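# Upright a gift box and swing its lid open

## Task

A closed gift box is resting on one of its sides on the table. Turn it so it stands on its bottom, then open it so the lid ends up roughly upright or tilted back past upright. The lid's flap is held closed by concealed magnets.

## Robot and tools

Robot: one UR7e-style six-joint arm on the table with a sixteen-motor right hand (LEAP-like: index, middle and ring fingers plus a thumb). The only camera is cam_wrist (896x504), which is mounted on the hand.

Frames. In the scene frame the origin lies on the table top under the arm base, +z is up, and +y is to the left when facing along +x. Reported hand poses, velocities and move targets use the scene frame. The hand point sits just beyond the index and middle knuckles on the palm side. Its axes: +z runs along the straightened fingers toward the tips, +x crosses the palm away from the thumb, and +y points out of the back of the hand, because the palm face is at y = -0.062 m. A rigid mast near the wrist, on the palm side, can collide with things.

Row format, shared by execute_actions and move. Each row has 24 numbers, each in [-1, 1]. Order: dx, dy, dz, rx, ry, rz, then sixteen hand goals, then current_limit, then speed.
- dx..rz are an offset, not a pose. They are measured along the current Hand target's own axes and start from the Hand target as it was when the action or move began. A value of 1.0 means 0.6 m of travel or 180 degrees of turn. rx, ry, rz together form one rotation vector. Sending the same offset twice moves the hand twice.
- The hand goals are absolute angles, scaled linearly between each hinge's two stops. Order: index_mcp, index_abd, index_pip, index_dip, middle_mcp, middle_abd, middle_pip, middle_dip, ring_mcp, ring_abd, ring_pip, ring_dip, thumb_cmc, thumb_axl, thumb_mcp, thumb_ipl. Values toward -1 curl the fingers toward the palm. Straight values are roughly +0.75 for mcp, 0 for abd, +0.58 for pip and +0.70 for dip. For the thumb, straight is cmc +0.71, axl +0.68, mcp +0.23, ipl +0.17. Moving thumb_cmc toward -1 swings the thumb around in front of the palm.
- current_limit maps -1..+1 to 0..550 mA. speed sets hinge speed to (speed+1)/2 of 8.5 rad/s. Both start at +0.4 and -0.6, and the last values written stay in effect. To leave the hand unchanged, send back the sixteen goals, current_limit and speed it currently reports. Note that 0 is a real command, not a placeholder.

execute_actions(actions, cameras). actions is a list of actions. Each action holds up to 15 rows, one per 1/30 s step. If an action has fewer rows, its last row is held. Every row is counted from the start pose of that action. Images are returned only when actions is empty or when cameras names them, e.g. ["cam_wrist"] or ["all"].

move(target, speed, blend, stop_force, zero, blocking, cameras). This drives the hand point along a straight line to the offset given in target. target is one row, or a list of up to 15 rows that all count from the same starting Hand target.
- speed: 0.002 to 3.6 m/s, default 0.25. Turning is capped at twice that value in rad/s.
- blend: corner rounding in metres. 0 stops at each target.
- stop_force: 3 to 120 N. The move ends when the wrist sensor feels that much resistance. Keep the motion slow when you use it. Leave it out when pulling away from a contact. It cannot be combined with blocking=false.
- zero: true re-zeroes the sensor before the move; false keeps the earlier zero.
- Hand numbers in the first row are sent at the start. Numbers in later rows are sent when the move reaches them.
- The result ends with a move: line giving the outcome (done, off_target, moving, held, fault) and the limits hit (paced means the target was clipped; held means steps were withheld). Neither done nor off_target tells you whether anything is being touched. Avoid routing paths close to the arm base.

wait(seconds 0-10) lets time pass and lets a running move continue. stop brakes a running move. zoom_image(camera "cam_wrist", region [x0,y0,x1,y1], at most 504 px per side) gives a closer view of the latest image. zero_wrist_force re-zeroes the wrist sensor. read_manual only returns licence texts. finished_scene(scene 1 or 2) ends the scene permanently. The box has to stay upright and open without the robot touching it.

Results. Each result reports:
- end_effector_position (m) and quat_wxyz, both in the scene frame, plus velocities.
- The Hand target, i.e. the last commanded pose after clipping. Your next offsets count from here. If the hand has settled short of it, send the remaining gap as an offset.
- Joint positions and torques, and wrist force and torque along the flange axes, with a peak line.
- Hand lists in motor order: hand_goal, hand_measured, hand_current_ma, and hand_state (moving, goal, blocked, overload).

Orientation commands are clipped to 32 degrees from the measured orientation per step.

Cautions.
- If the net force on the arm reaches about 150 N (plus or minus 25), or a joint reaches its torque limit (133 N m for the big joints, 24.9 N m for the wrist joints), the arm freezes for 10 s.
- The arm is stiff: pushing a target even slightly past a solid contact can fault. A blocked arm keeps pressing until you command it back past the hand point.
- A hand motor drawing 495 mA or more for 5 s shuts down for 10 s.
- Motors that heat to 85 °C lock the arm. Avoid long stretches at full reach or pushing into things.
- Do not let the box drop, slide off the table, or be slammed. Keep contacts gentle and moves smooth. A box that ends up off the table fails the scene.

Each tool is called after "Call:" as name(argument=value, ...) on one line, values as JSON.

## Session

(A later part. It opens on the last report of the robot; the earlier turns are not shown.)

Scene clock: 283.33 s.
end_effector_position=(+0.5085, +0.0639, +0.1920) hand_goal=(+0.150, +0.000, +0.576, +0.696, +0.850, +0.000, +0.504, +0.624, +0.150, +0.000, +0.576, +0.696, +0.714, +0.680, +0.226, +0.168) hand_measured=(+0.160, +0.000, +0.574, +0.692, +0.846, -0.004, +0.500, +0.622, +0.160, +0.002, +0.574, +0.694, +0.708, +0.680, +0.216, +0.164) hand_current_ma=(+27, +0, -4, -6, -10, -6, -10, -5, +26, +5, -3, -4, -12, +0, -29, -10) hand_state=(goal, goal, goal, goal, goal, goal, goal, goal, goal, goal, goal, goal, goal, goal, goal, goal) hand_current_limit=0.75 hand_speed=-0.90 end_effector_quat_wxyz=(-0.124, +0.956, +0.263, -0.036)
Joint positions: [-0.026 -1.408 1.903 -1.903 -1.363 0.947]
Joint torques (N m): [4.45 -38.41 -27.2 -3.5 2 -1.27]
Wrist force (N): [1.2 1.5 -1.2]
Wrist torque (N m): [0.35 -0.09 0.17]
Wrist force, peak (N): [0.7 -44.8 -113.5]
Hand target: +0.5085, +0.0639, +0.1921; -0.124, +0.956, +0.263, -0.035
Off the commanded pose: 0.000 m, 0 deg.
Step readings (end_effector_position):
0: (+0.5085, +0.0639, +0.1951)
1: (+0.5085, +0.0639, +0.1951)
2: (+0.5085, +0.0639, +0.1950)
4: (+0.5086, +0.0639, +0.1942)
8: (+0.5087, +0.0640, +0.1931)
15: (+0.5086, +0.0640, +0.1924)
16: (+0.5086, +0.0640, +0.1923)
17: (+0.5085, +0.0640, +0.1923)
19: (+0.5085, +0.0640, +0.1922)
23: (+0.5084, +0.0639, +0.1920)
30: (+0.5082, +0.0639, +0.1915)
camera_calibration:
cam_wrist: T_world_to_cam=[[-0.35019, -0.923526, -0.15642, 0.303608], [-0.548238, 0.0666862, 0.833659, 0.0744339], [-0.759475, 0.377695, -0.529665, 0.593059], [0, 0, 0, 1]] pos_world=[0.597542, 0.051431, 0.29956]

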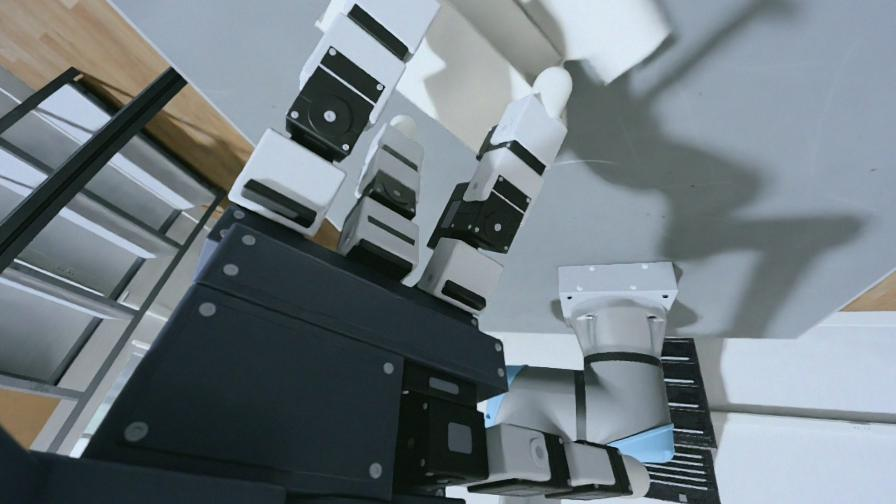

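Call:
move(target=[0,-0.0647,-0.2415,0,0,0,0.15,0,0.576,0.696,0.85,0,0.504,0.623,0.15,0,0.576,0.696,0.714,0.68,0.226,0.168,0.4,-0.2], speed=0.15, cameras=["cam_wrist"])

Scene clock: 289.17 s.
end_effector_position=(+0.5086, +0.0645, +0.3420) hand_goal=(+0.150, +0.000, +0.576, +0.696, +0.850, +0.000, +0.504, +0.624, +0.150, +0.000, +0.576, +0.696, +0.714, +0.680, +0.226, +0.168) hand_measured=(+0.160, +0.000, +0.574, +0.692, +0.846, -0.004, +0.500, +0.622, +0.160, +0.002, +0.574, +0.694, +0.708, +0.680, +0.216, +0.164) hand_current_ma=(+27, +0, -3, -6, -10, -6, -10, -5, +26, +5, -3, -4, -12, +0, -29, -10) hand_state=(goal, goal, goal, goal, goal, goal, goal, goal, goal, goal, goal, goal, goal, goal, goal, goal) hand_current_limit=0.40 hand_speed=-0.20 end_effector_quat_wxyz=(-0.124, +0.956, +0.263, -0.035)
Joint positions: [-0.024 -1.51 1.615 -1.514 -1.363 0.949]
Joint torques (N m): [-5.33 -20.19 -29.52 -0.47 2 -1.36]
Wrist force (N): [1.0 1.7 -1.1]
Wrist torque (N m): [0.38 -0.05 0.08]
Wrist force, peak (N): [1.2 1.3 -2.0]
Hand target: +0.5086, +0.0645, +0.3421; -0.124, +0.956, +0.263, -0.035
Off the commanded pose: 0.000 m, 0 deg.
move: done
camera_calibration:
cam_wrist: T_world_to_cam=[[-0.350076, -0.923565, -0.156446, 0.327606], [-0.548442, 0.0666929, 0.833525, -0.0504189], [-0.75938, 0.377599, -0.529869, 0.672399], [0, 0, 0, 1]] pos_world=[0.597642, 0.0520313, 0.449561]

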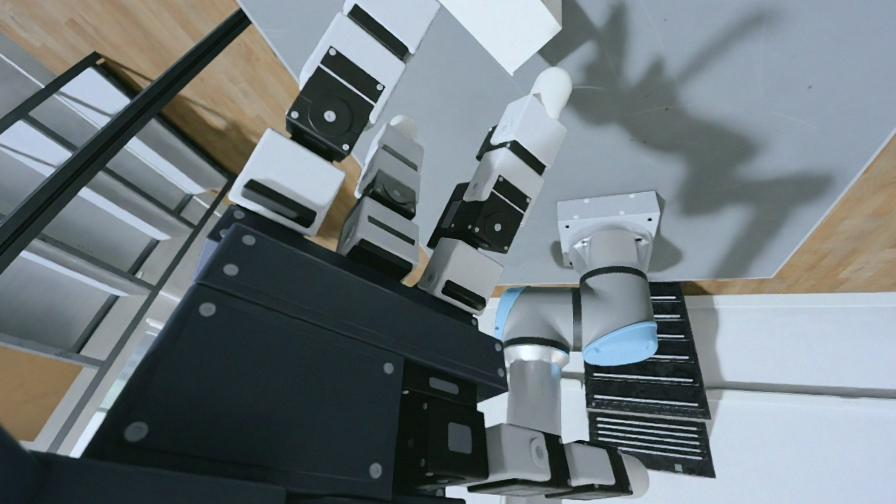

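Call:
move(target=[0.217,-0.054,-0.072,-0.278,0,0,0.15,0,0.576,0.696,0.85,0,0.504,0.623,0.15,0,0.576,0.696,0.714,0.68,0.226,0.168,0.4,-0.2], speed=0.3, cameras=["cam_wrist"])

Scene clock: 292.43 s.
end_effector_position=(+0.6101, +0.1486, +0.3918) hand_goal=(+0.150, +0.000, +0.576, +0.696, +0.850, +0.000, +0.504, +0.624, +0.150, +0.000, +0.576, +0.696, +0.714, +0.680, +0.226, +0.168) hand_measured=(+0.160, +0.000, +0.576, +0.694, +0.852, -0.004, +0.502, +0.622, +0.160, +0.002, +0.576, +0.694, +0.716, +0.680, +0.218, +0.164) hand_current_ma=(+26, +0, +0, -5, +2, -6, -3, -4, +25, +4, +0, -4, +5, +0, -28, -10) hand_state=(goal, goal, goal, goal, goal, goal, goal, goal, goal, goal, goal, goal, goal, goal, goal, goal) hand_current_limit=0.40 hand_speed=-0.20 end_effector_quat_wxyz=(+0.292, +0.919, +0.254, +0.079)
Joint positions: [0.393 -1.244 1.51 -1.956 -2.171 1.34]
Joint torques (N m): [6.04 -32.75 -28.77 -3.72 -2.65 1.05]
Wrist force (N): [1.4 -0.1 -0.6]
Wrist torque (N m): [0.09 -0.05 0.07]
Wrist force, peak (N): [0.6 2.1 -1.0]
Hand target: +0.6101, +0.1487, +0.3919; +0.292, +0.919, +0.254, +0.079
Off the commanded pose: 0.000 m, 0 deg.
move: done
camera_calibration:
cam_wrist: T_world_to_cam=[[-0.39933, -0.838687, 0.370323, 0.259639], [-0.814488, 0.509969, 0.276662, 0.272703], [-0.420886, -0.191144, -0.886746, 0.761946], [0, 0, 0, 1]] pos_world=[0.646487, 0.224327, 0.504056]

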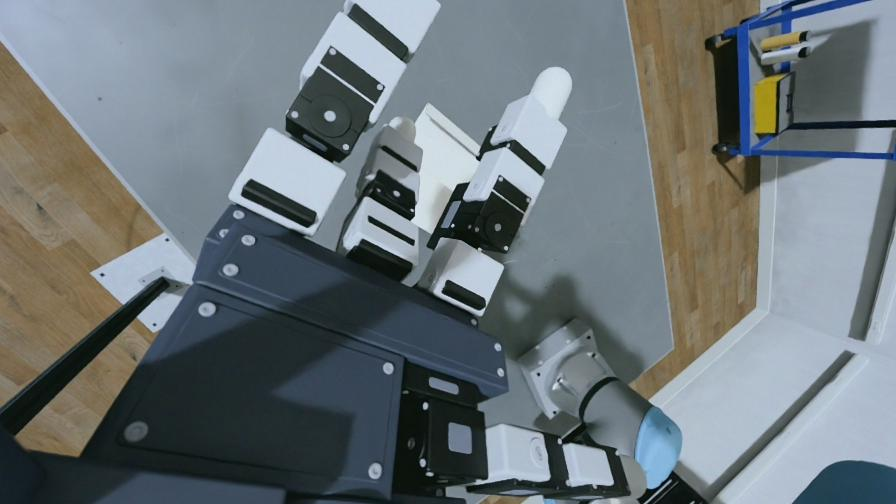

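Call:
execute_actions(actions=[[[0,0,0,0,0,0,-0.5,0,0,0.5,-0.5,0,0,0.5,-0.5,0,0,0.5,0.714,0.68,0.226,0.168,0.4,0.1]]], cameras=["cam_wrist"])

Call:
zoom_image(camera="cam_wrist", region=[330, 50, 570, 300])

Scene clock: 293.47 s.
end_effector_position=(+0.6101, +0.1487, +0.3919) hand_goal=(-0.500, +0.000, +0.000, +0.500, -0.500, +0.000, +0.000, +0.500, -0.500, +0.000, +0.000, +0.500, +0.714, +0.680, +0.226, +0.168) hand_measured=(-0.484, +0.000, +0.004, +0.504, -0.484, -0.004, +0.004, +0.502, -0.484, +0.002, +0.004, +0.502, +0.716, +0.680, +0.218, +0.164) hand_current_ma=(+49, +0, +8, +6, +43, -6, +7, +5, +46, +4, +7, +5, +6, +0, -28, -10) hand_state=(goal, goal, goal, goal, goal, goal, goal, goal, goal, goal, goal, goal, goal, goal, goal, goal) hand_current_limit=0.40 hand_speed=0.10 end_effector_quat_wxyz=(+0.292, +0.919, +0.254, +0.079)
Joint positions: [0.394 -1.244 1.51 -1.956 -2.172 1.34]
Joint torques (N m): [3.1 -36.13 -27.63 -3.39 -2.09 1.24]
Wrist force (N): [1.4 -0.2 -0.5]
Wrist torque (N m): [0.07 -0.05 0.07]
Wrist force, peak (N): [1.3 0.1 -1.3]
Hand target: +0.6101, +0.1487, +0.3919; +0.292, +0.919, +0.254, +0.079
Off the commanded pose: 0.000 m, 0 deg.
Step readings (end_effector_position):
0: (+0.6101, +0.1486, +0.3919)
1: (+0.6101, +0.1486, +0.3919)
2: (+0.6101, +0.1487, +0.3918)
4: (+0.6101, +0.1487, +0.3918)
8: (+0.6101, +0.1487, +0.3919)
15: (+0.6101, +0.1487, +0.3919)
camera_calibration:
cam_wrist: T_world_to_cam=[[-0.399404, -0.838582, 0.370481, 0.259707], [-0.814502, 0.510065, 0.276443, 0.272831], [-0.420789, -0.191345, -0.886749, 0.761991], [0, 0, 0, 1]] pos_world=[0.646587, 0.224427, 0.504056]

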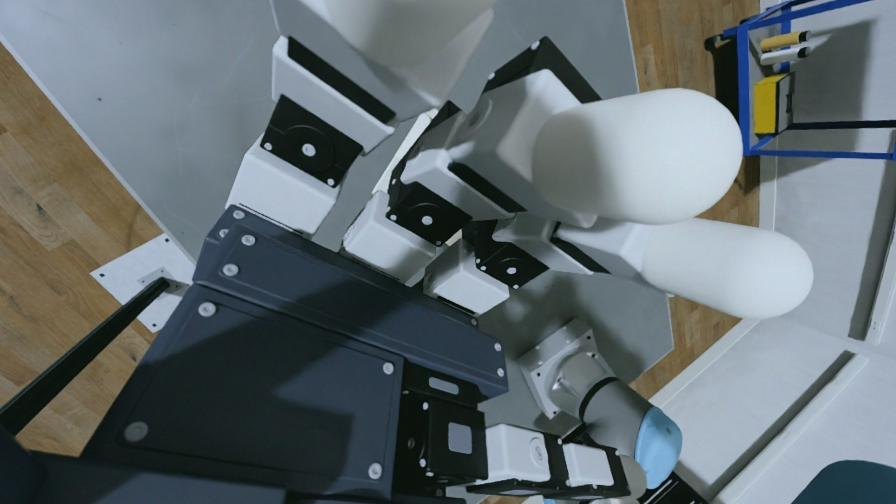

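Scaled by 2.016.

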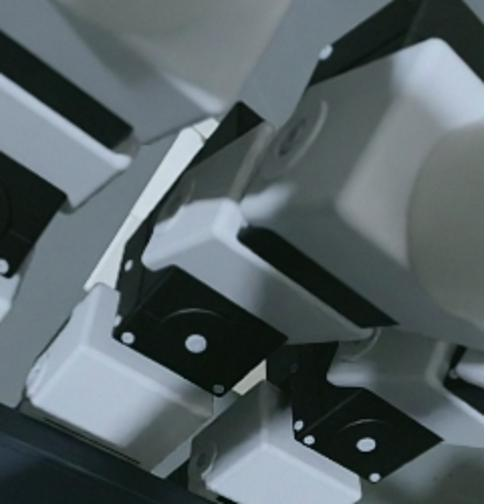

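Call:
move(target=[0.25,-0.12,-0.149,0,0,0,0.95,0,0.5,0.6,0.95,0,0.5,0.6,0.95,0,0.5,0.6,0.714,0.68,0.226,0.168,0.4,0.1], speed=0.35, cameras=["cam_wrist"])

Call:
zoom_image(camera="cam_wrist", region=[450, 90, 770, 330])

Scene clock: 295.70 s.
end_effector_position=(+0.6824, +0.3203, +0.4230) hand_goal=(+0.950, +0.000, +0.500, +0.600, +0.950, +0.000, +0.500, +0.600, +0.950, +0.000, +0.500, +0.600, +0.714, +0.680, +0.226, +0.168) hand_measured=(+0.952, +0.000, +0.500, +0.598, +0.952, -0.004, +0.500, +0.598, +0.952, +0.002, +0.500, +0.598, +0.718, +0.680, +0.218, +0.164) hand_current_ma=(+3, +0, +0, -5, +2, -5, +0, -4, +2, +4, +0, -4, +7, +0, -27, -10) hand_state=(goal, goal, goal, goal, goal, goal, goal, goal, goal, goal, goal, goal, goal, goal, goal, goal) hand_current_limit=0.40 hand_speed=0.10 end_effector_quat_wxyz=(+0.292, +0.919, +0.254, +0.079)
Joint positions: [0.573 -0.833 0.763 -1.496 -2.182 1.558]
Joint torques (N m): [2.53 -50.52 -29.61 -0.88 0.62 1.22]
Wrist force (N): [1.4 0.1 -0.5]
Wrist torque (N m): [0.05 -0.06 0.07]
Wrist force, peak (N): [2.3 -0.6 -1.2]
Hand target: +0.6824, +0.3203, +0.4230; +0.292, +0.919, +0.254, +0.079
Off the commanded pose: 0.000 m, 0 deg.
move: done
camera_calibration:
cam_wrist: T_world_to_cam=[[-0.399247, -0.838662, 0.370471, 0.42081], [-0.814626, 0.509896, 0.276388, 0.235671], [-0.420697, -0.191448, -0.88677, 0.85286], [0, 0, 0, 1]] pos_world=[0.718787, 0.396028, 0.535256]

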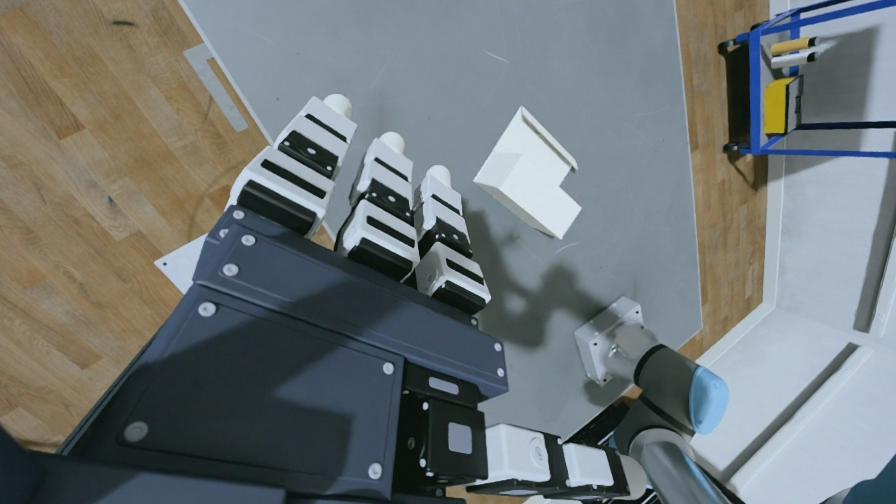

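Scaled by 1.575.

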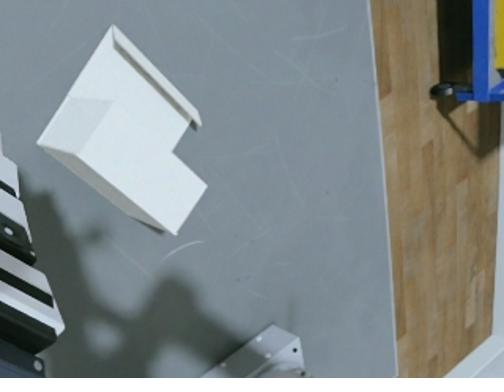

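Call:
zoom_image(camera="cam_wrist", region=[460, 95, 600, 245])

Scaled by 3.360.

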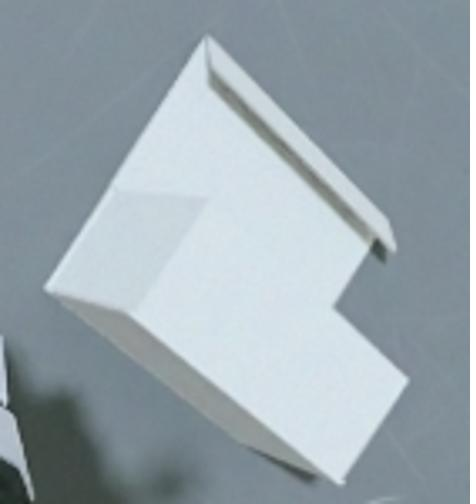

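Call:
move(target=[[-0.2,0.035,0.16,0,0.0867,-0.4925,0.671,0,-0.73,0.203,0.671,0,-0.73,0.203,0.671,0,-0.73,0.203,-0.571,0.68,-0.117,0.168,0.4,0.1],[-0.412,0.0712,0.4017,0,0.1725,-0.98,0.671,0,-0.73,0.203,0.671,0,-0.73,0.203,0.671,0,-0.73,0.203,-0.571,0.68,-0.117,0.168,0.4,0.1]], speed=0.5, blend=[0.05,0], cameras=["cam_wrist"])

Scene clock: 314.43 s.
end_effector_position=(+0.5589, +0.0442, +0.2513) hand_goal=(+0.672, +0.000, -0.730, +0.204, +0.672, +0.000, -0.730, +0.204, +0.672, +0.000, -0.730, +0.204, -0.570, +0.680, -0.116, +0.168) hand_measured=(+0.674, +0.000, -0.722, +0.208, +0.674, -0.004, -0.724, +0.206, +0.674, +0.002, -0.724, +0.206, -0.572, +0.680, -0.118, +0.166) hand_current_ma=(+6, +0, +17, +7, +5, -5, +15, +5, +6, +3, +16, +5, -2, +0, -5, -8) hand_state=(goal, goal, goal, goal, goal, goal, goal, goal, goal, goal, goal, goal, goal, goal, goal, goal) hand_current_limit=0.40 hand_speed=0.10 end_effector_quat_wxyz=(+0.036, -0.256, +0.957, -0.127)
Joint positions: [-0.172 -1.38 1.795 -2.162 -1.767 -2.329]
Joint torques (N m): [-7.01 -25.69 -27.9 -0.91 -1.65 -1.43]
Wrist force (N): [1.4 1.3 -1.4]
Wrist torque (N m): [0.39 -0.12 0.19]
Wrist force, peak (N): [2.0 1.3 -1.4]
Hand target: +0.5589, +0.0442, +0.2513; +0.036, -0.256, +0.957, -0.127
Off the commanded pose: 0.000 m, 0 deg.
move: done
camera_calibration:
cam_wrist: T_world_to_cam=[[0.364162, 0.917644, -0.159106, -0.167552], [0.543008, -0.070406, 0.83677, -0.550651], [0.756656, -0.391116, -0.523928, -0.144608], [0, 0, 0, 1]] pos_world=[0.469443, 0.0584252, 0.358346]

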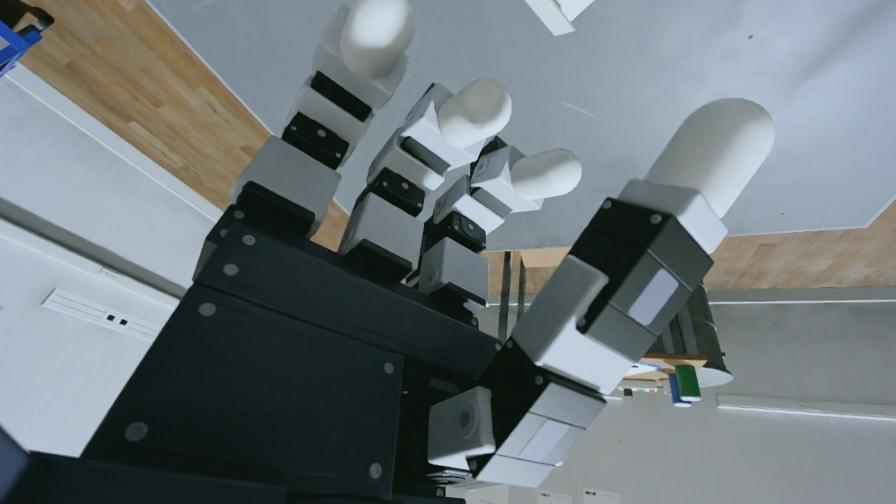

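Call:
move(target=[0,0.0472,0.253,0,0,0,0.671,0,-0.73,0.203,0.671,0,-0.73,0.203,0.671,0,-0.73,0.203,-0.571,0.68,-0.117,0.168,0.4,0.1], speed=0.25, stop_force=10, cameras=["cam_wrist"])

Call:
zoom_image(camera="cam_wrist", region=[340, 0, 800, 260])

Scene clock: 317.03 s.
end_effector_position=(+0.5657, +0.0336, +0.0974) hand_goal=(+0.672, +0.000, -0.730, +0.204, +0.672, +0.000, -0.730, +0.204, +0.672, +0.000, -0.730, +0.204, -0.570, +0.680, -0.116, +0.168) hand_measured=(+0.674, +0.000, -0.722, +0.208, +0.674, -0.004, -0.724, +0.206, +0.674, +0.002, -0.724, +0.206, -0.572, +0.680, -0.118, +0.166) hand_current_ma=(+6, +0, +17, +7, +5, -5, +15, +5, +5, +3, +16, +5, -2, +0, -5, -8) hand_state=(goal, goal, goal, goal, goal, goal, goal, goal, goal, goal, goal, goal, goal, goal, goal, goal) hand_current_limit=0.40 hand_speed=0.10 end_effector_quat_wxyz=(+0.036, -0.256, +0.957, -0.127)
Joint positions: [-0.189 -1.15 1.957 -2.557 -1.764 -2.347]
Joint torques (N m): [-7.81 -31.67 -22.16 -3.92 1.35 -1.52]
Wrist force (N): [1.3 1.4 -1.5]
Wrist torque (N m): [0.45 -0.10 0.20]
Wrist force, peak (N): [1.5 0.9 -2.4]
Hand target: +0.5657, +0.0336, +0.0974; +0.036, -0.256, +0.957, -0.127
Off the commanded pose: 0.000 m, 0 deg.
move: done
camera_calibration:
cam_wrist: T_world_to_cam=[[0.363845, 0.917754, -0.1592, -0.184658], [0.543137, -0.0701865, 0.836705, -0.426425], [0.756716, -0.390899, -0.524003, -0.234632], [0, 0, 0, 1]] pos_world=[0.476343, 0.0478239, 0.204446]

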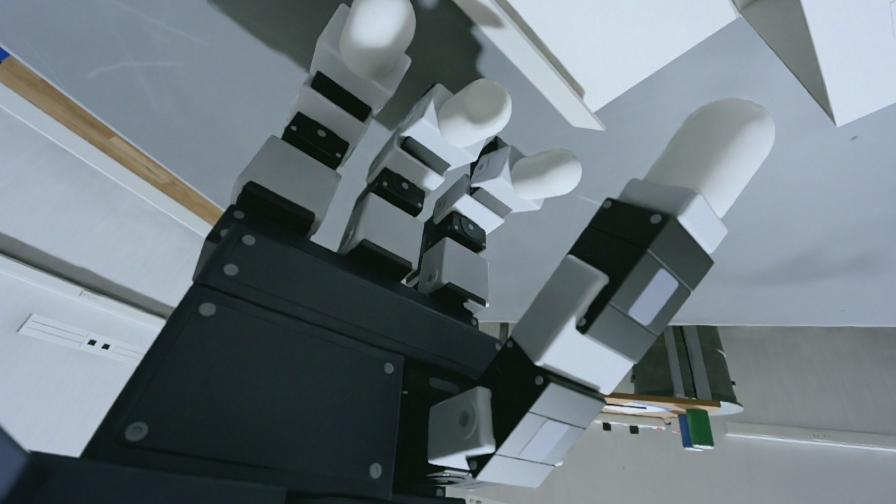

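Scaled by 1.096.

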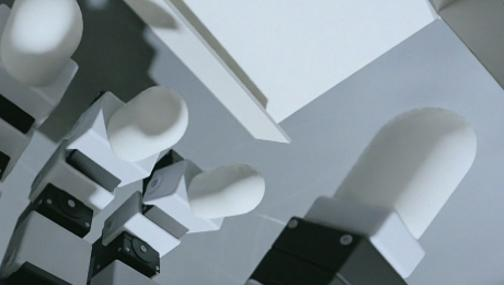

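Call:
move(target=[[0,0.0239,0.0247,0,0,0,0.671,0,-0.73,0.203,0.671,0,-0.73,0.203,0.671,0,-0.73,0.203,-0.571,0.68,-0.117,0.168,0.4,0.1],[0,0.1205,-0.0012,0,0,0,0.671,0,-0.73,0.203,0.671,0,-0.73,0.203,0.671,0,-0.73,0.203,-0.571,0.68,-0.117,0.168,0.4,0.1]], speed=0.07, blend=[0.005,0], cameras=["cam_wrist"])

Call:
zoom_image(camera="cam_wrist", region=[300, 0, 800, 260])

Scene clock: 319.77 s.
end_effector_position=(+0.5309, +0.0940, +0.0791) hand_goal=(+0.672, +0.000, -0.730, +0.204, +0.672, +0.000, -0.730, +0.204, +0.672, +0.000, -0.730, +0.204, -0.570, +0.680, -0.116, +0.168) hand_measured=(+0.674, +0.000, -0.722, +0.208, +0.674, -0.004, -0.724, +0.206, +0.674, +0.002, -0.724, +0.206, -0.572, +0.680, -0.118, +0.166) hand_current_ma=(+5, +0, +17, +7, +5, -5, +15, +5, +5, +3, +16, +5, -2, +0, -5, -8) hand_state=(goal, goal, goal, goal, goal, goal, goal, goal, goal, goal, goal, goal, goal, goal, goal, goal) hand_current_limit=0.40 hand_speed=0.10 end_effector_quat_wxyz=(+0.036, -0.256, +0.957, -0.127)
Joint positions: [-0.089 -1.175 2.06 -2.614 -1.781 -2.246]
Joint torques (N m): [4.76 -45.45 -4.21 -3.59 -1.74 1.39]
Wrist force (N): [1.3 1.2 -1.2]
Wrist torque (N m): [0.34 -0.08 0.09]
Wrist force, peak (N): [1.5 1.6 -1.4]
Hand target: +0.5308, +0.0942, +0.0791; +0.036, -0.256, +0.957, -0.127
Off the commanded pose: 0.000 m, 0 deg.
move: done
camera_calibration:
cam_wrist: T_world_to_cam=[[0.363865, 0.917751, -0.159169, -0.230411], [0.543124, -0.0702203, 0.836711, -0.387902], [0.756716, -0.390898, -0.524003, -0.194162], [0, 0, 0, 1]] pos_world=[0.441443, 0.108324, 0.186146]

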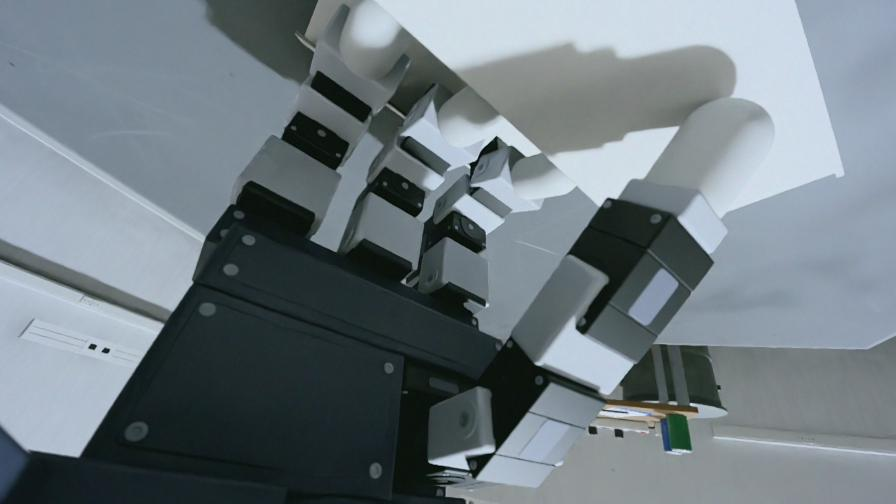

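Scaled by 1.008.

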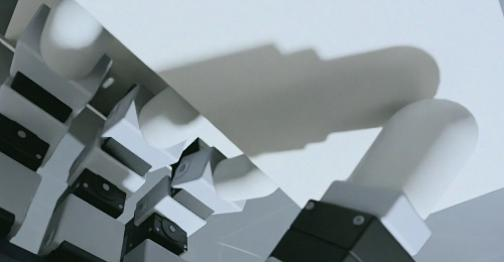

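Call:
move(target=[0,0,0,0,0,0,0.671,0,-0.73,0.203,0.671,0,-0.73,0.203,0.671,0,-0.73,0.203,-0.571,0.68,-0.117,-0.12,0.4,-0.8], speed=0.05, cameras=["cam_wrist"])

Call:
zoom_image(camera="cam_wrist", region=[300, 0, 800, 260])

Scene clock: 321.03 s.
end_effector_position=(+0.5308, +0.0942, +0.0791) hand_goal=(+0.672, +0.000, -0.730, +0.204, +0.672, +0.000, -0.730, +0.204, +0.672, +0.000, -0.730, +0.204, -0.570, +0.680, -0.116, -0.120) hand_measured=(+0.674, +0.000, -0.722, +0.208, +0.674, -0.004, -0.724, +0.206, +0.674, +0.002, -0.724, +0.206, -0.570, +0.680, -0.054, -0.058) hand_current_ma=(+5, +0, +17, +7, +5, -5, +15, +5, +5, +3, +16, +5, +0, +0, +301, +310) hand_state=(goal, goal, goal, goal, goal, goal, goal, goal, goal, goal, goal, goal, goal, goal, blocked, blocked) hand_current_limit=0.40 hand_speed=-0.80 end_effector_quat_wxyz=(+0.036, -0.256, +0.957, -0.127)
Joint positions: [-0.088 -1.175 2.06 -2.614 -1.781 -2.246]
Joint torques (N m): [4.92 -38.84 -5.26 -0.89 -1.74 1.14]
Wrist force (N): [1.3 1.3 -7.5]
Wrist torque (N m): [0.14 -0.17 0.11]
Wrist force, peak (N): [1.3 0.9 -8.1]
Hand target: +0.5308, +0.0942, +0.0791; +0.036, -0.256, +0.957, -0.127
Off the commanded pose: 0.000 m, 0 deg.
move: done
camera_calibration:
cam_wrist: T_world_to_cam=[[0.363865, 0.917751, -0.159169, -0.230467], [0.543124, -0.0702203, 0.836711, -0.387841], [0.756716, -0.390898, -0.524003, -0.194048], [0, 0, 0, 1]] pos_world=[0.441343, 0.108424, 0.186146]

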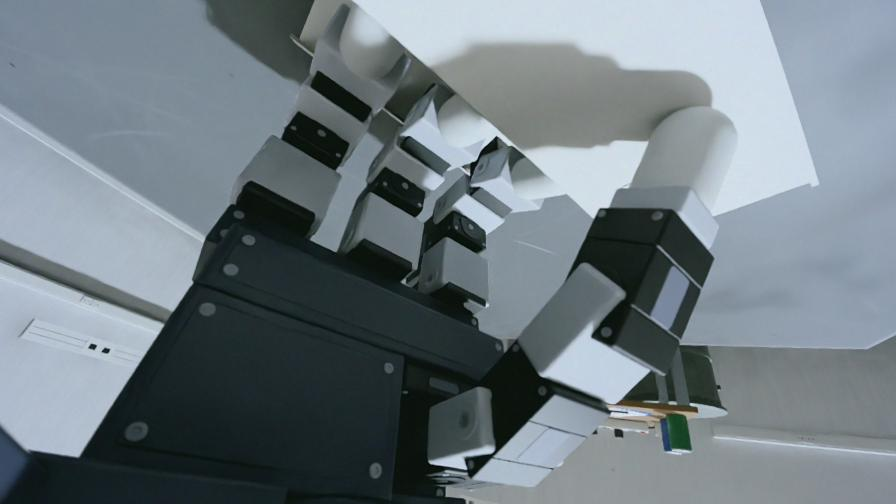

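Scaled by 1.008.

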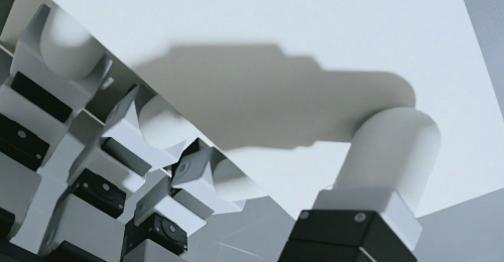

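Call:
move(target=[0,-0.0026,-0.0097,0,0,0,0.671,0,-0.73,0.203,0.671,0,-0.73,0.203,0.671,0,-0.73,0.203,-0.571,0.68,-0.23,-0.2,0.4,-0.8], speed=0.02, cameras=["cam_wrist"])

Call:
zoom_image(camera="cam_wrist", region=[300, 0, 800, 260])

Scene clock: 322.90 s.
end_effector_position=(+0.5308, +0.0942, +0.0851) hand_goal=(+0.672, +0.000, -0.730, +0.204, +0.672, +0.000, -0.730, +0.204, +0.672, +0.000, -0.730, +0.204, -0.570, +0.680, -0.230, -0.200) hand_measured=(+0.674, +0.000, -0.722, +0.208, +0.674, -0.004, -0.724, +0.206, +0.674, +0.002, -0.724, +0.206, -0.570, +0.680, -0.076, -0.168) hand_current_ma=(+5, +0, +17, +7, +5, -5, +15, +5, +5, +3, +16, +5, +1, +0, +384, +136) hand_state=(goal, goal, goal, goal, goal, goal, goal, goal, goal, goal, goal, goal, goal, goal, blocked, blocked) hand_current_limit=0.40 hand_speed=-0.80 end_effector_quat_wxyz=(+0.036, -0.256, +0.957, -0.127)
Joint positions: [-0.088 -1.187 2.056 -2.598 -1.781 -2.246]
Joint torques (N m): [5.74 -42.64 -21.88 -0.53 -1.79 1.29]
Wrist force (N): [1.4 1.3 -5.5]
Wrist torque (N m): [0.26 -0.17 0.13]
Wrist force, peak (N): [1.1 0.8 -9.3]
Hand target: +0.5308, +0.0942, +0.0851; +0.036, -0.256, +0.957, -0.127
Off the commanded pose: 0.000 m, 0 deg.
move: done
camera_calibration:
cam_wrist: T_world_to_cam=[[0.363865, 0.917751, -0.159169, -0.229528], [0.543124, -0.0702203, 0.836711, -0.392778], [0.756716, -0.390898, -0.524003, -0.190956], [0, 0, 0, 1]] pos_world=[0.441343, 0.108424, 0.192046]

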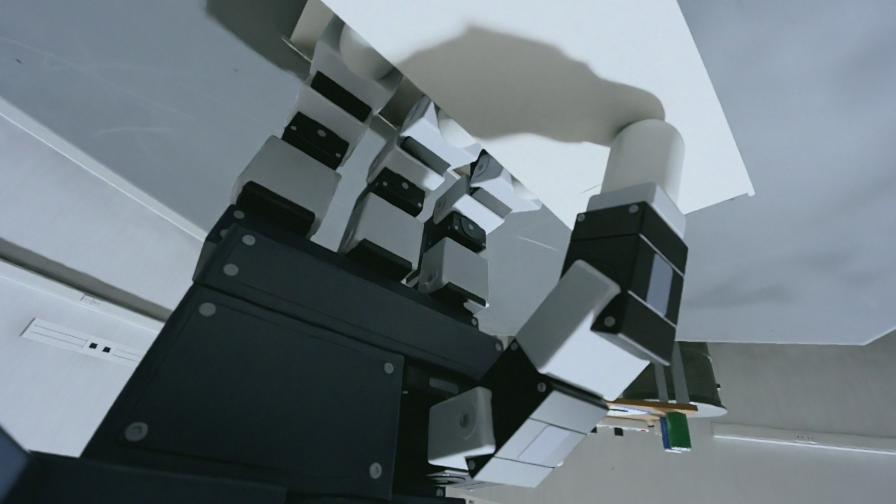

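Scaled by 1.008.

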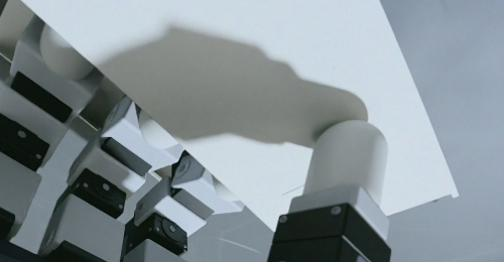

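Call:
move(target=[0,-0.0022,-0.0081,0,0,0,0.671,0,-0.73,0.203,0.671,0,-0.73,0.203,0.671,0,-0.73,0.203,-0.571,0.68,-0.23,-0.2,0.4,-0.8], speed=0.02, cameras=["cam_wrist"])

Call:
zoom_image(camera="cam_wrist", region=[300, 0, 800, 260])

Scene clock: 324.37 s.
end_effector_position=(+0.5307, +0.0942, +0.0901) hand_goal=(+0.672, +0.000, -0.730, +0.204, +0.672, +0.000, -0.730, +0.204, +0.672, +0.000, -0.730, +0.204, -0.570, +0.680, -0.230, -0.200) hand_measured=(+0.680, +0.000, -0.722, +0.208, +0.678, -0.004, -0.724, +0.206, +0.676, +0.002, -0.724, +0.206, -0.568, +0.680, -0.146, -0.170) hand_current_ma=(+22, +0, +17, +7, +17, -5, +15, +5, +8, +3, +16, +5, +3, +1, +385, +127) hand_state=(goal, goal, goal, goal, goal, goal, goal, goal, goal, goal, goal, goal, goal, goal, blocked, blocked) hand_current_limit=0.40 hand_speed=-0.80 end_effector_quat_wxyz=(+0.036, -0.256, +0.957, -0.127)
Joint positions: [-0.088 -1.197 2.053 -2.585 -1.781 -2.246]
Joint torques (N m): [5.29 -44.34 -23.5 -0.7 -2.08 1.36]
Wrist force (N): [1.4 1.6 -2.6]
Wrist torque (N m): [0.32 -0.16 0.11]
Wrist force, peak (N): [1.1 1.1 -5.9]
Hand target: +0.5307, +0.0942, +0.0902; +0.036, -0.256, +0.957, -0.127
Off the commanded pose: 0.000 m, 0 deg.
move: done
camera_calibration:
cam_wrist: T_world_to_cam=[[0.363845, 0.917754, -0.1592, -0.228717], [0.543137, -0.0701865, 0.836705, -0.39697], [0.756716, -0.390899, -0.524003, -0.188336], [0, 0, 0, 1]] pos_world=[0.441343, 0.108424, 0.197046]

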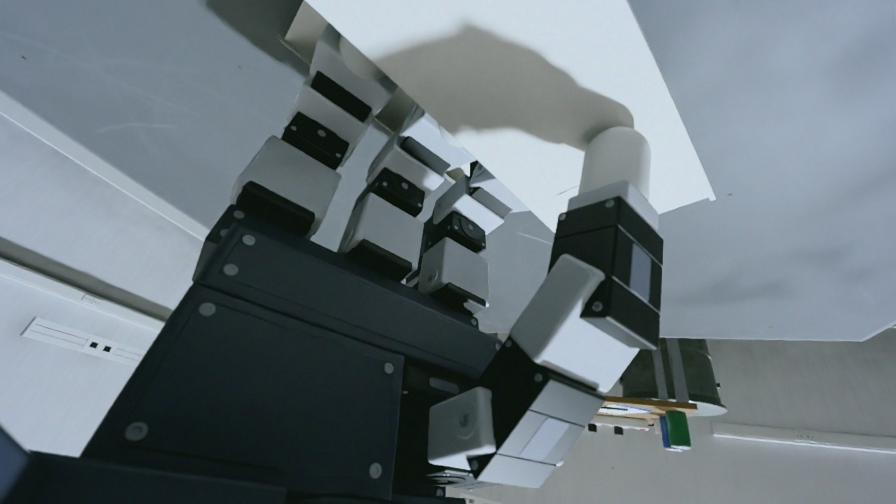

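Scaled by 1.008.

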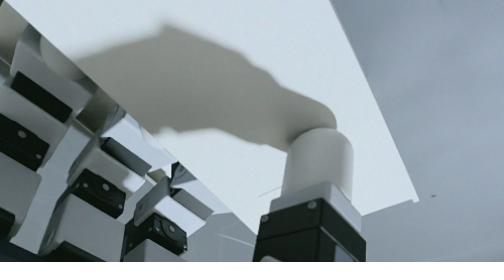

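Call:
move(target=[[-0.0065,0.0358,-0.025,0.0823,0.0126,-0.0034,0.671,0,-0.73,0.203,0.671,0,-0.73,0.203,0.671,0,-0.73,0.203,-0.571,0.68,-0.23,-0.2,0.4,-0.8],[-0.0133,0.0765,-0.0397,0.1647,0.0252,-0.0068,0.671,0,-0.73,0.203,0.671,0,-0.73,0.203,0.671,0,-0.73,0.203,-0.571,0.68,-0.23,-0.2,0.4,-0.8]], speed=0.08, blend=[0.01,0], cameras=["cam_wrist"])

Call:
zoom_image(camera="cam_wrist", region=[300, 0, 800, 260])

Scene clock: 330.47 s.
end_effector_position=(+0.5123, +0.1419, +0.1011) hand_goal=(+0.672, +0.000, -0.730, +0.204, +0.672, +0.000, -0.730, +0.204, +0.672, +0.000, -0.730, +0.204, -0.570, +0.680, -0.230, -0.200) hand_measured=(+0.686, +0.000, -0.716, +0.208, +0.680, -0.002, -0.720, +0.206, +0.672, +0.002, -0.722, +0.206, -0.566, +0.682, -0.198, -0.182) hand_current_ma=(+39, +0, +35, +7, +18, -2, +22, +5, +0, +3, +17, +5, +7, +6, +132, +69) hand_state=(goal, goal, goal, goal, goal, goal, goal, goal, goal, goal, goal, goal, goal, goal, blocked, goal) hand_current_limit=0.40 hand_speed=-0.80 end_effector_quat_wxyz=(+0.062, -0.244, +0.891, -0.378)
Joint positions: [0.244 -1.19 2.098 -2.693 -2.332 -1.996]
Joint torques (N m): [6.79 -27.35 -22.78 -1.37 -2.55 1.2]
Wrist force (N): [0.8 2.7 -1.3]
Wrist torque (N m): [0.37 -0.05 0.07]
Wrist force, peak (N): [2.2 -0.6 -6.6]
Hand target: +0.5123, +0.1419, +0.1011; +0.062, -0.244, +0.891, -0.378
Off the commanded pose: 0.000 m, 0 deg.
move: done
camera_calibration:
cam_wrist: T_world_to_cam=[[0.42925, 0.751843, -0.500477, -0.239484], [0.380851, 0.351776, 0.855106, -0.371527], [0.818961, -0.557661, -0.13534, -0.197478], [0, 0, 0, 1]] pos_world=[0.406021, 0.200623, 0.171112]

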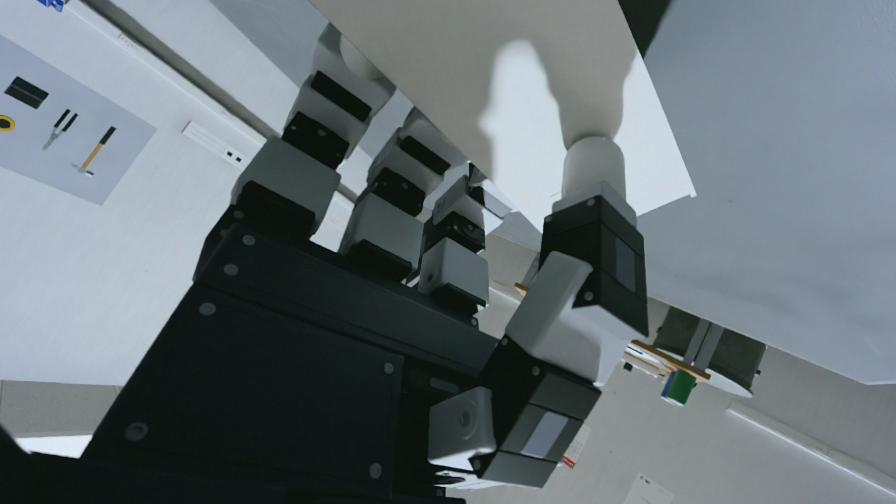

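Scaled by 1.008.

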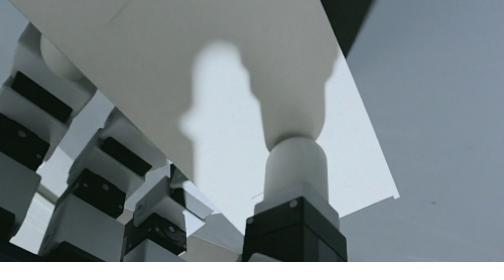

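Call:
move(target=[[-0.0065,0.0358,-0.025,0.0823,0.0126,-0.0034,0.671,0,-0.73,0.203,0.671,0,-0.73,0.203,0.671,0,-0.73,0.203,-0.571,0.68,-0.23,-0.2,0.4,-0.8],[-0.011,0.0627,-0.036,0.1372,0.021,-0.0057,0.671,0,-0.73,0.203,0.671,0,-0.73,0.203,0.671,0,-0.73,0.203,-0.571,0.68,-0.23,-0.2,0.4,-0.8]], speed=0.08, blend=[0.01,0], cameras=["cam_wrist"])

Call:
zoom_image(camera="cam_wrist", region=[300, 0, 800, 260])

Scene clock: 334.10 s.
end_effector_position=(+0.4999, +0.1744, +0.0927) hand_goal=(+0.672, +0.000, -0.730, +0.204, +0.672, +0.000, -0.730, +0.204, +0.672, +0.000, -0.730, +0.204, -0.570, +0.680, -0.230, -0.200) hand_measured=(+0.688, +0.000, -0.712, +0.210, +0.678, -0.002, -0.718, +0.210, +0.668, +0.002, -0.722, +0.206, -0.566, +0.682, -0.198, -0.182) hand_current_ma=(+43, +0, +51, +11, +14, -2, +30, +11, -6, +3, +17, +5, +7, +6, +132, +69) hand_state=(goal, goal, goal, goal, goal, goal, goal, goal, goal, goal, goal, goal, goal, goal, blocked, goal) hand_current_limit=0.40 hand_speed=-0.80 end_effector_quat_wxyz=(+0.078, -0.226, +0.811, -0.534)
Joint positions: [0.454 -1.081 2.064 -2.562 -2.709 -1.719]
Joint torques (N m): [-8.24 -47.12 -4.04 -3.82 0.07 -1.22]
Wrist force (N): [0.2 3.1 -2.6]
Wrist torque (N m): [0.39 0.00 0.22]
Wrist force, peak (N): [-0.1 4.3 -3.5]
Hand target: +0.4999, +0.1743, +0.0927; +0.078, -0.226, +0.811, -0.534 (not the last commanded pose)
Off the commanded pose: 0.008 m, 5 deg.
move: held (a check stopped the path); path passed 1 of 2 targets; limits=held
pose unreachable: on one or more control steps of this call, first in action 0 (counted from 0), an arm could not follow its commanded pose, so it was not sent that pose on those steps. It may still have moved: this result reports where it is.
cause: moving toward the commanded pose would bring two parts of the arm too close to each other (joints 4 (wrist 1) to 6 (wrist 3) lie between them).
camera_calibration:
cam_wrist: T_world_to_cam=[[0.503755, 0.558731, -0.658825, -0.251731], [0.277168, 0.617799, 0.735868, -0.354448], [0.818174, -0.553303, 0.156357, -0.197678], [0, 0, 0, 1]] pos_world=[0.386787, 0.250252, 0.125889]

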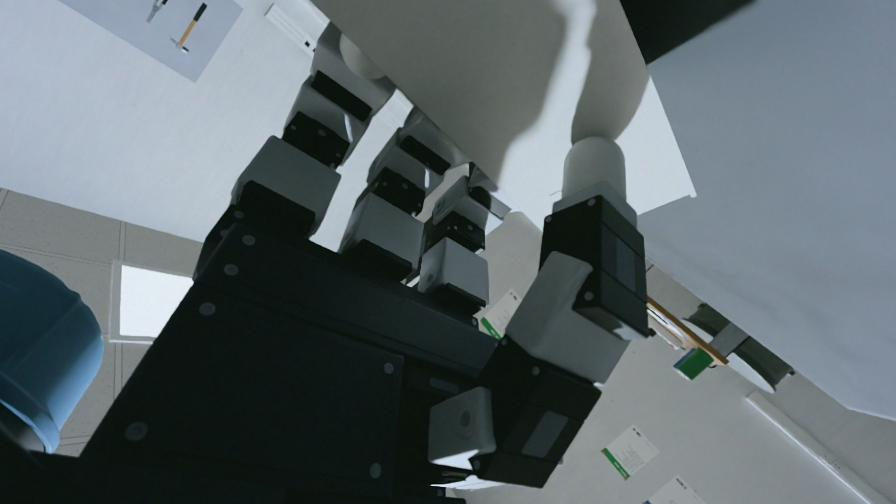

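Scaled by 1.008.

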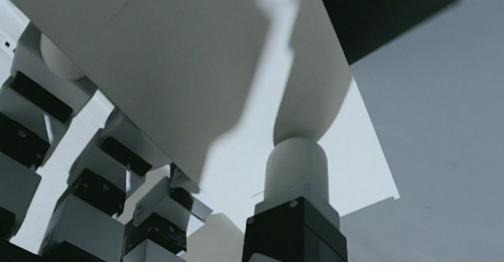

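Call:
move(target=[-0.1026,-0.0531,0.0746,0.0256,-0.2002,-0.0929,0.671,0,-0.73,0.203,0.671,0,-0.73,0.203,0.671,0,-0.73,0.203,-0.571,0.68,-0.25,-0.22,0.4,-0.8], speed=0.12, cameras=["cam_wrist"])

Call:
zoom_image(camera="cam_wrist", region=[300, 0, 800, 260])

Scene clock: 339.80 s.
end_effector_position=(+0.5799, +0.1545, +0.0956) hand_goal=(+0.672, +0.000, -0.730, +0.204, +0.672, +0.000, -0.730, +0.204, +0.672, +0.000, -0.730, +0.204, -0.570, +0.680, -0.250, -0.220) hand_measured=(+0.690, +0.000, -0.712, +0.208, +0.678, -0.002, -0.718, +0.210, +0.668, +0.002, -0.724, +0.206, -0.566, +0.682, -0.198, -0.186) hand_current_ma=(+51, +0, +51, +9, +12, -2, +31, +11, -7, +3, +14, +5, +7, +7, +239, +149) hand_state=(goal, goal, goal, goal, goal, goal, goal, goal, goal, goal, goal, goal, goal, goal, blocked, blocked) hand_current_limit=0.40 hand_speed=-0.80 end_effector_quat_wxyz=(+0.256, -0.490, +0.685, -0.475)
Joint positions: [0.242 -0.899 2.099 -3.807 -2.156 -2.96]
Joint torques (N m): [-8.19 -34.9 -0.32 -3.94 1.01 -1.57]
Wrist force (N): [0.2 3.3 -2.3]
Wrist torque (N m): [0.37 0.04 0.16]
Wrist force, peak (N): [-0.1 3.4 -2.6]
Hand target: +0.5800, +0.1545, +0.0956; +0.256, -0.490, +0.684, -0.475
Off the commanded pose: 0.000 m, 0 deg.
move: done
camera_calibration:
cam_wrist: T_world_to_cam=[[0.0264905, 0.751562, -0.659131, -0.0318984], [-0.183999, 0.651762, 0.735765, -0.104284], [0.982569, 0.101789, 0.155552, -0.471152], [0, 0, 0, 1]] pos_world=[0.444596, 0.1399, 0.128992]

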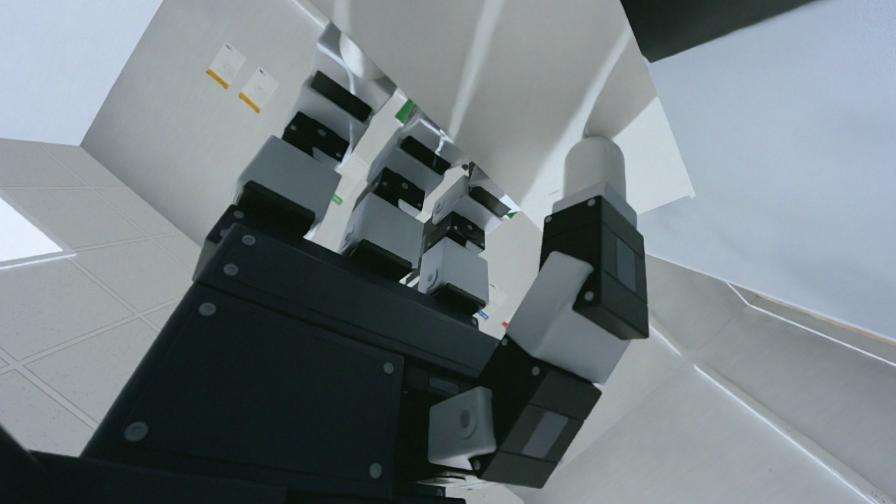

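Scaled by 1.008.

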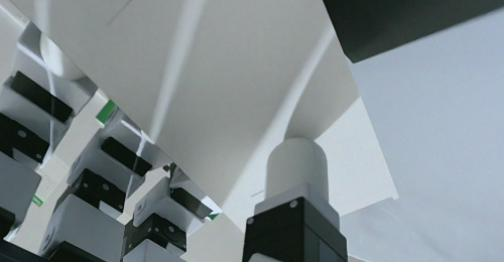

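Call:
move(target=[[-0.0042,0.0237,-0.0152,0,0,0,0.671,0,-0.73,0.203,0.671,0,-0.73,0.203,0.671,0,-0.73,0.203,-0.571,0.68,-0.36,-0.28,-0.1,-0.8],[-0.0087,0.0493,-0.0263,0,0,0,0.671,0,-0.73,0.203,0.671,0,-0.73,0.203,0.671,0,-0.73,0.203,-0.571,0.68,-0.36,-0.28,-0.1,-0.8]], speed=0.04, blend=[0.01,0], cameras=["cam_wrist"])

Call:
zoom_image(camera="cam_wrist", region=[300, 0, 800, 260])

Scene clock: 344.30 s.
end_effector_position=(+0.5566, +0.1675, +0.0751) hand_goal=(+0.672, +0.000, -0.730, +0.204, +0.672, +0.000, -0.730, +0.204, +0.672, +0.000, -0.730, +0.204, -0.570, +0.680, -0.360, -0.280) hand_measured=(+0.692, +0.000, -0.712, +0.206, +0.672, -0.002, -0.722, +0.208, +0.668, +0.002, -0.724, +0.206, -0.566, +0.682, -0.208, -0.254) hand_current_ma=(+62, +0, +49, +5, -1, -2, +19, +8, -7, +3, +12, +5, +7, +7, +247, +109) hand_state=(blocked, goal, goal, goal, goal, goal, goal, goal, goal, goal, goal, goal, goal, goal, blocked, blocked) hand_current_limit=-0.10 hand_speed=-0.80 end_effector_quat_wxyz=(+0.256, -0.490, +0.684, -0.475)
Joint positions: [0.282 -0.863 2.139 -3.869 -2.19 -2.936]
Joint torques (N m): [5.48 -33.86 1.75 -3.9 -2.26 1.36]
Wrist force (N): [0.3 2.5 -2.7]
Wrist torque (N m): [0.36 0.04 0.05]
Wrist force, peak (N): [0.1 3.4 -2.5]
Hand target: +0.5565, +0.1675, +0.0750; +0.256, -0.490, +0.684, -0.475
Off the commanded pose: 0.000 m, 0 deg.
move: done; blend cut to 0.0085 m at target 1
camera_calibration:
cam_wrist: T_world_to_cam=[[0.0261889, 0.751583, -0.659119, -0.0545039], [-0.184122, 0.651691, 0.735797, -0.101846], [0.982554, 0.102088, 0.15545, -0.446308], [0, 0, 0, 1]] pos_world=[0.421197, 0.152899, 0.108392]

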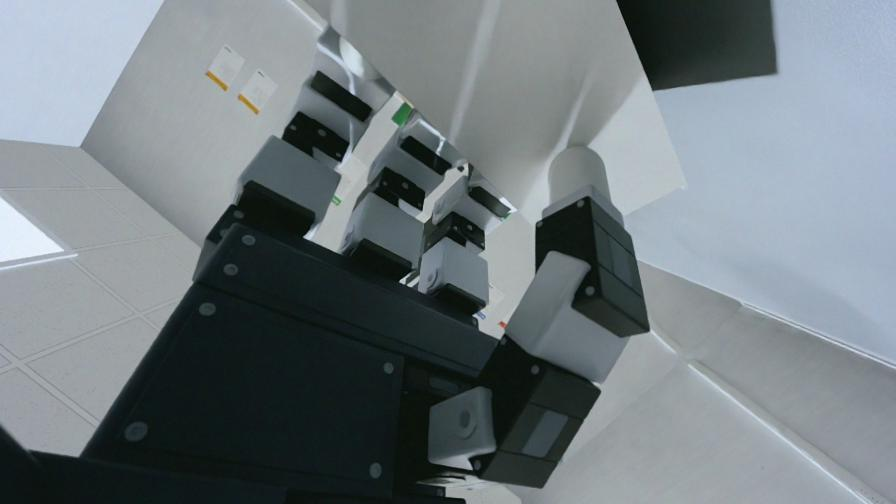

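Scaled by 1.008.

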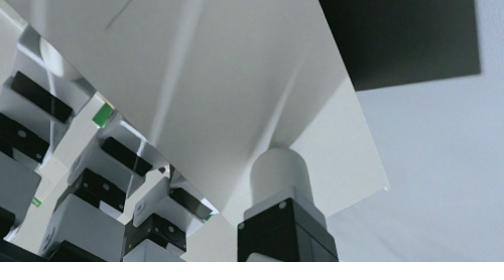

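Call:
move(target=[-0.002,0.0135,0.0064,0,0,0,0.671,0,-0.73,0.203,0.671,0,-0.73,0.203,0.671,0,-0.73,0.203,-0.571,0.68,-0.36,-0.28,-0.1,-0.8], speed=0.02, stop_force=4, cameras=["cam_wrist"])

Call:
zoom_image(camera="cam_wrist", region=[300, 0, 800, 260])

Scene clock: 349.00 s.
end_effector_position=(+0.5566, +0.1677, +0.0659) hand_goal=(+0.672, +0.000, -0.730, +0.204, +0.672, +0.000, -0.730, +0.204, +0.672, +0.000, -0.730, +0.204, -0.570, +0.680, -0.360, -0.280) hand_measured=(+0.692, +0.000, -0.718, +0.204, +0.670, -0.002, -0.724, +0.206, +0.668, +0.002, -0.724, +0.206, -0.566, +0.682, -0.212, -0.254) hand_current_ma=(+62, +0, +30, +1, -6, -2, +11, +5, -7, +3, +12, +5, +6, +6, +248, +109) hand_state=(blocked, goal, goal, goal, goal, goal, goal, goal, goal, goal, goal, goal, goal, goal, blocked, blocked) hand_current_limit=-0.10 hand_speed=-0.80 end_effector_quat_wxyz=(+0.256, -0.490, +0.684, -0.475)
Joint positions: [0.282 -0.838 2.135 -3.89 -2.19 -2.936]
Joint torques (N m): [6.13 -34.28 -15.81 -3.97 -2 -0.57]
Wrist force (N): [0.3 2.7 -2.8]
Wrist torque (N m): [0.39 0.04 0.06]
Wrist force, peak (N): [0.2 2.8 -3.0]
Hand target: +0.5566, +0.1677, +0.0659; +0.256, -0.490, +0.684, -0.475
Off the commanded pose: 0.000 m, 0 deg.
move: done
camera_calibration:
cam_wrist: T_world_to_cam=[[0.0263145, 0.751641, -0.659047, -0.0607216], [-0.184132, 0.65164, 0.73584, -0.0952724], [0.982549, 0.101989, 0.155549, -0.444906], [0, 0, 0, 1]] pos_world=[0.421197, 0.153099, 0.0992915]

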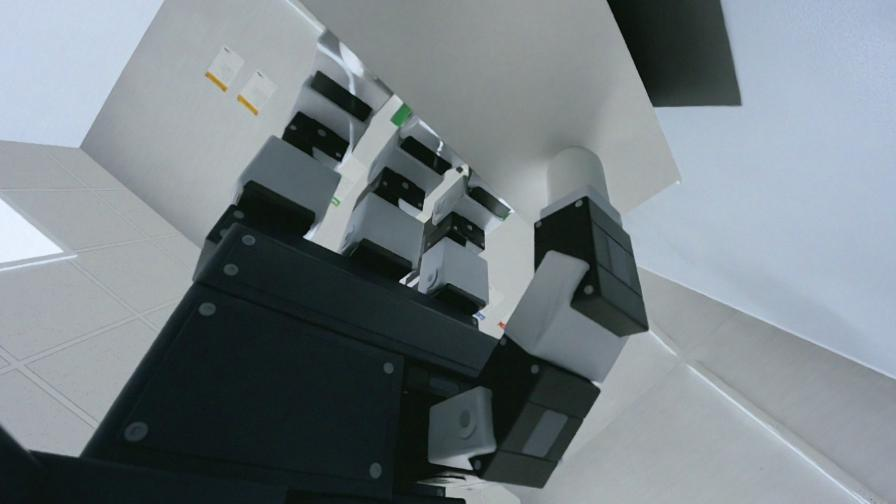

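Scaled by 1.008.

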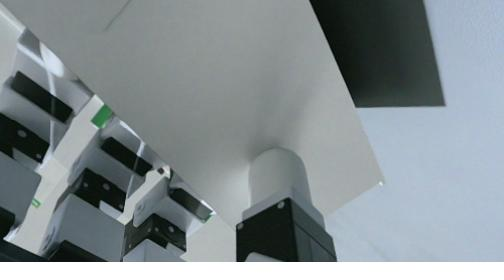

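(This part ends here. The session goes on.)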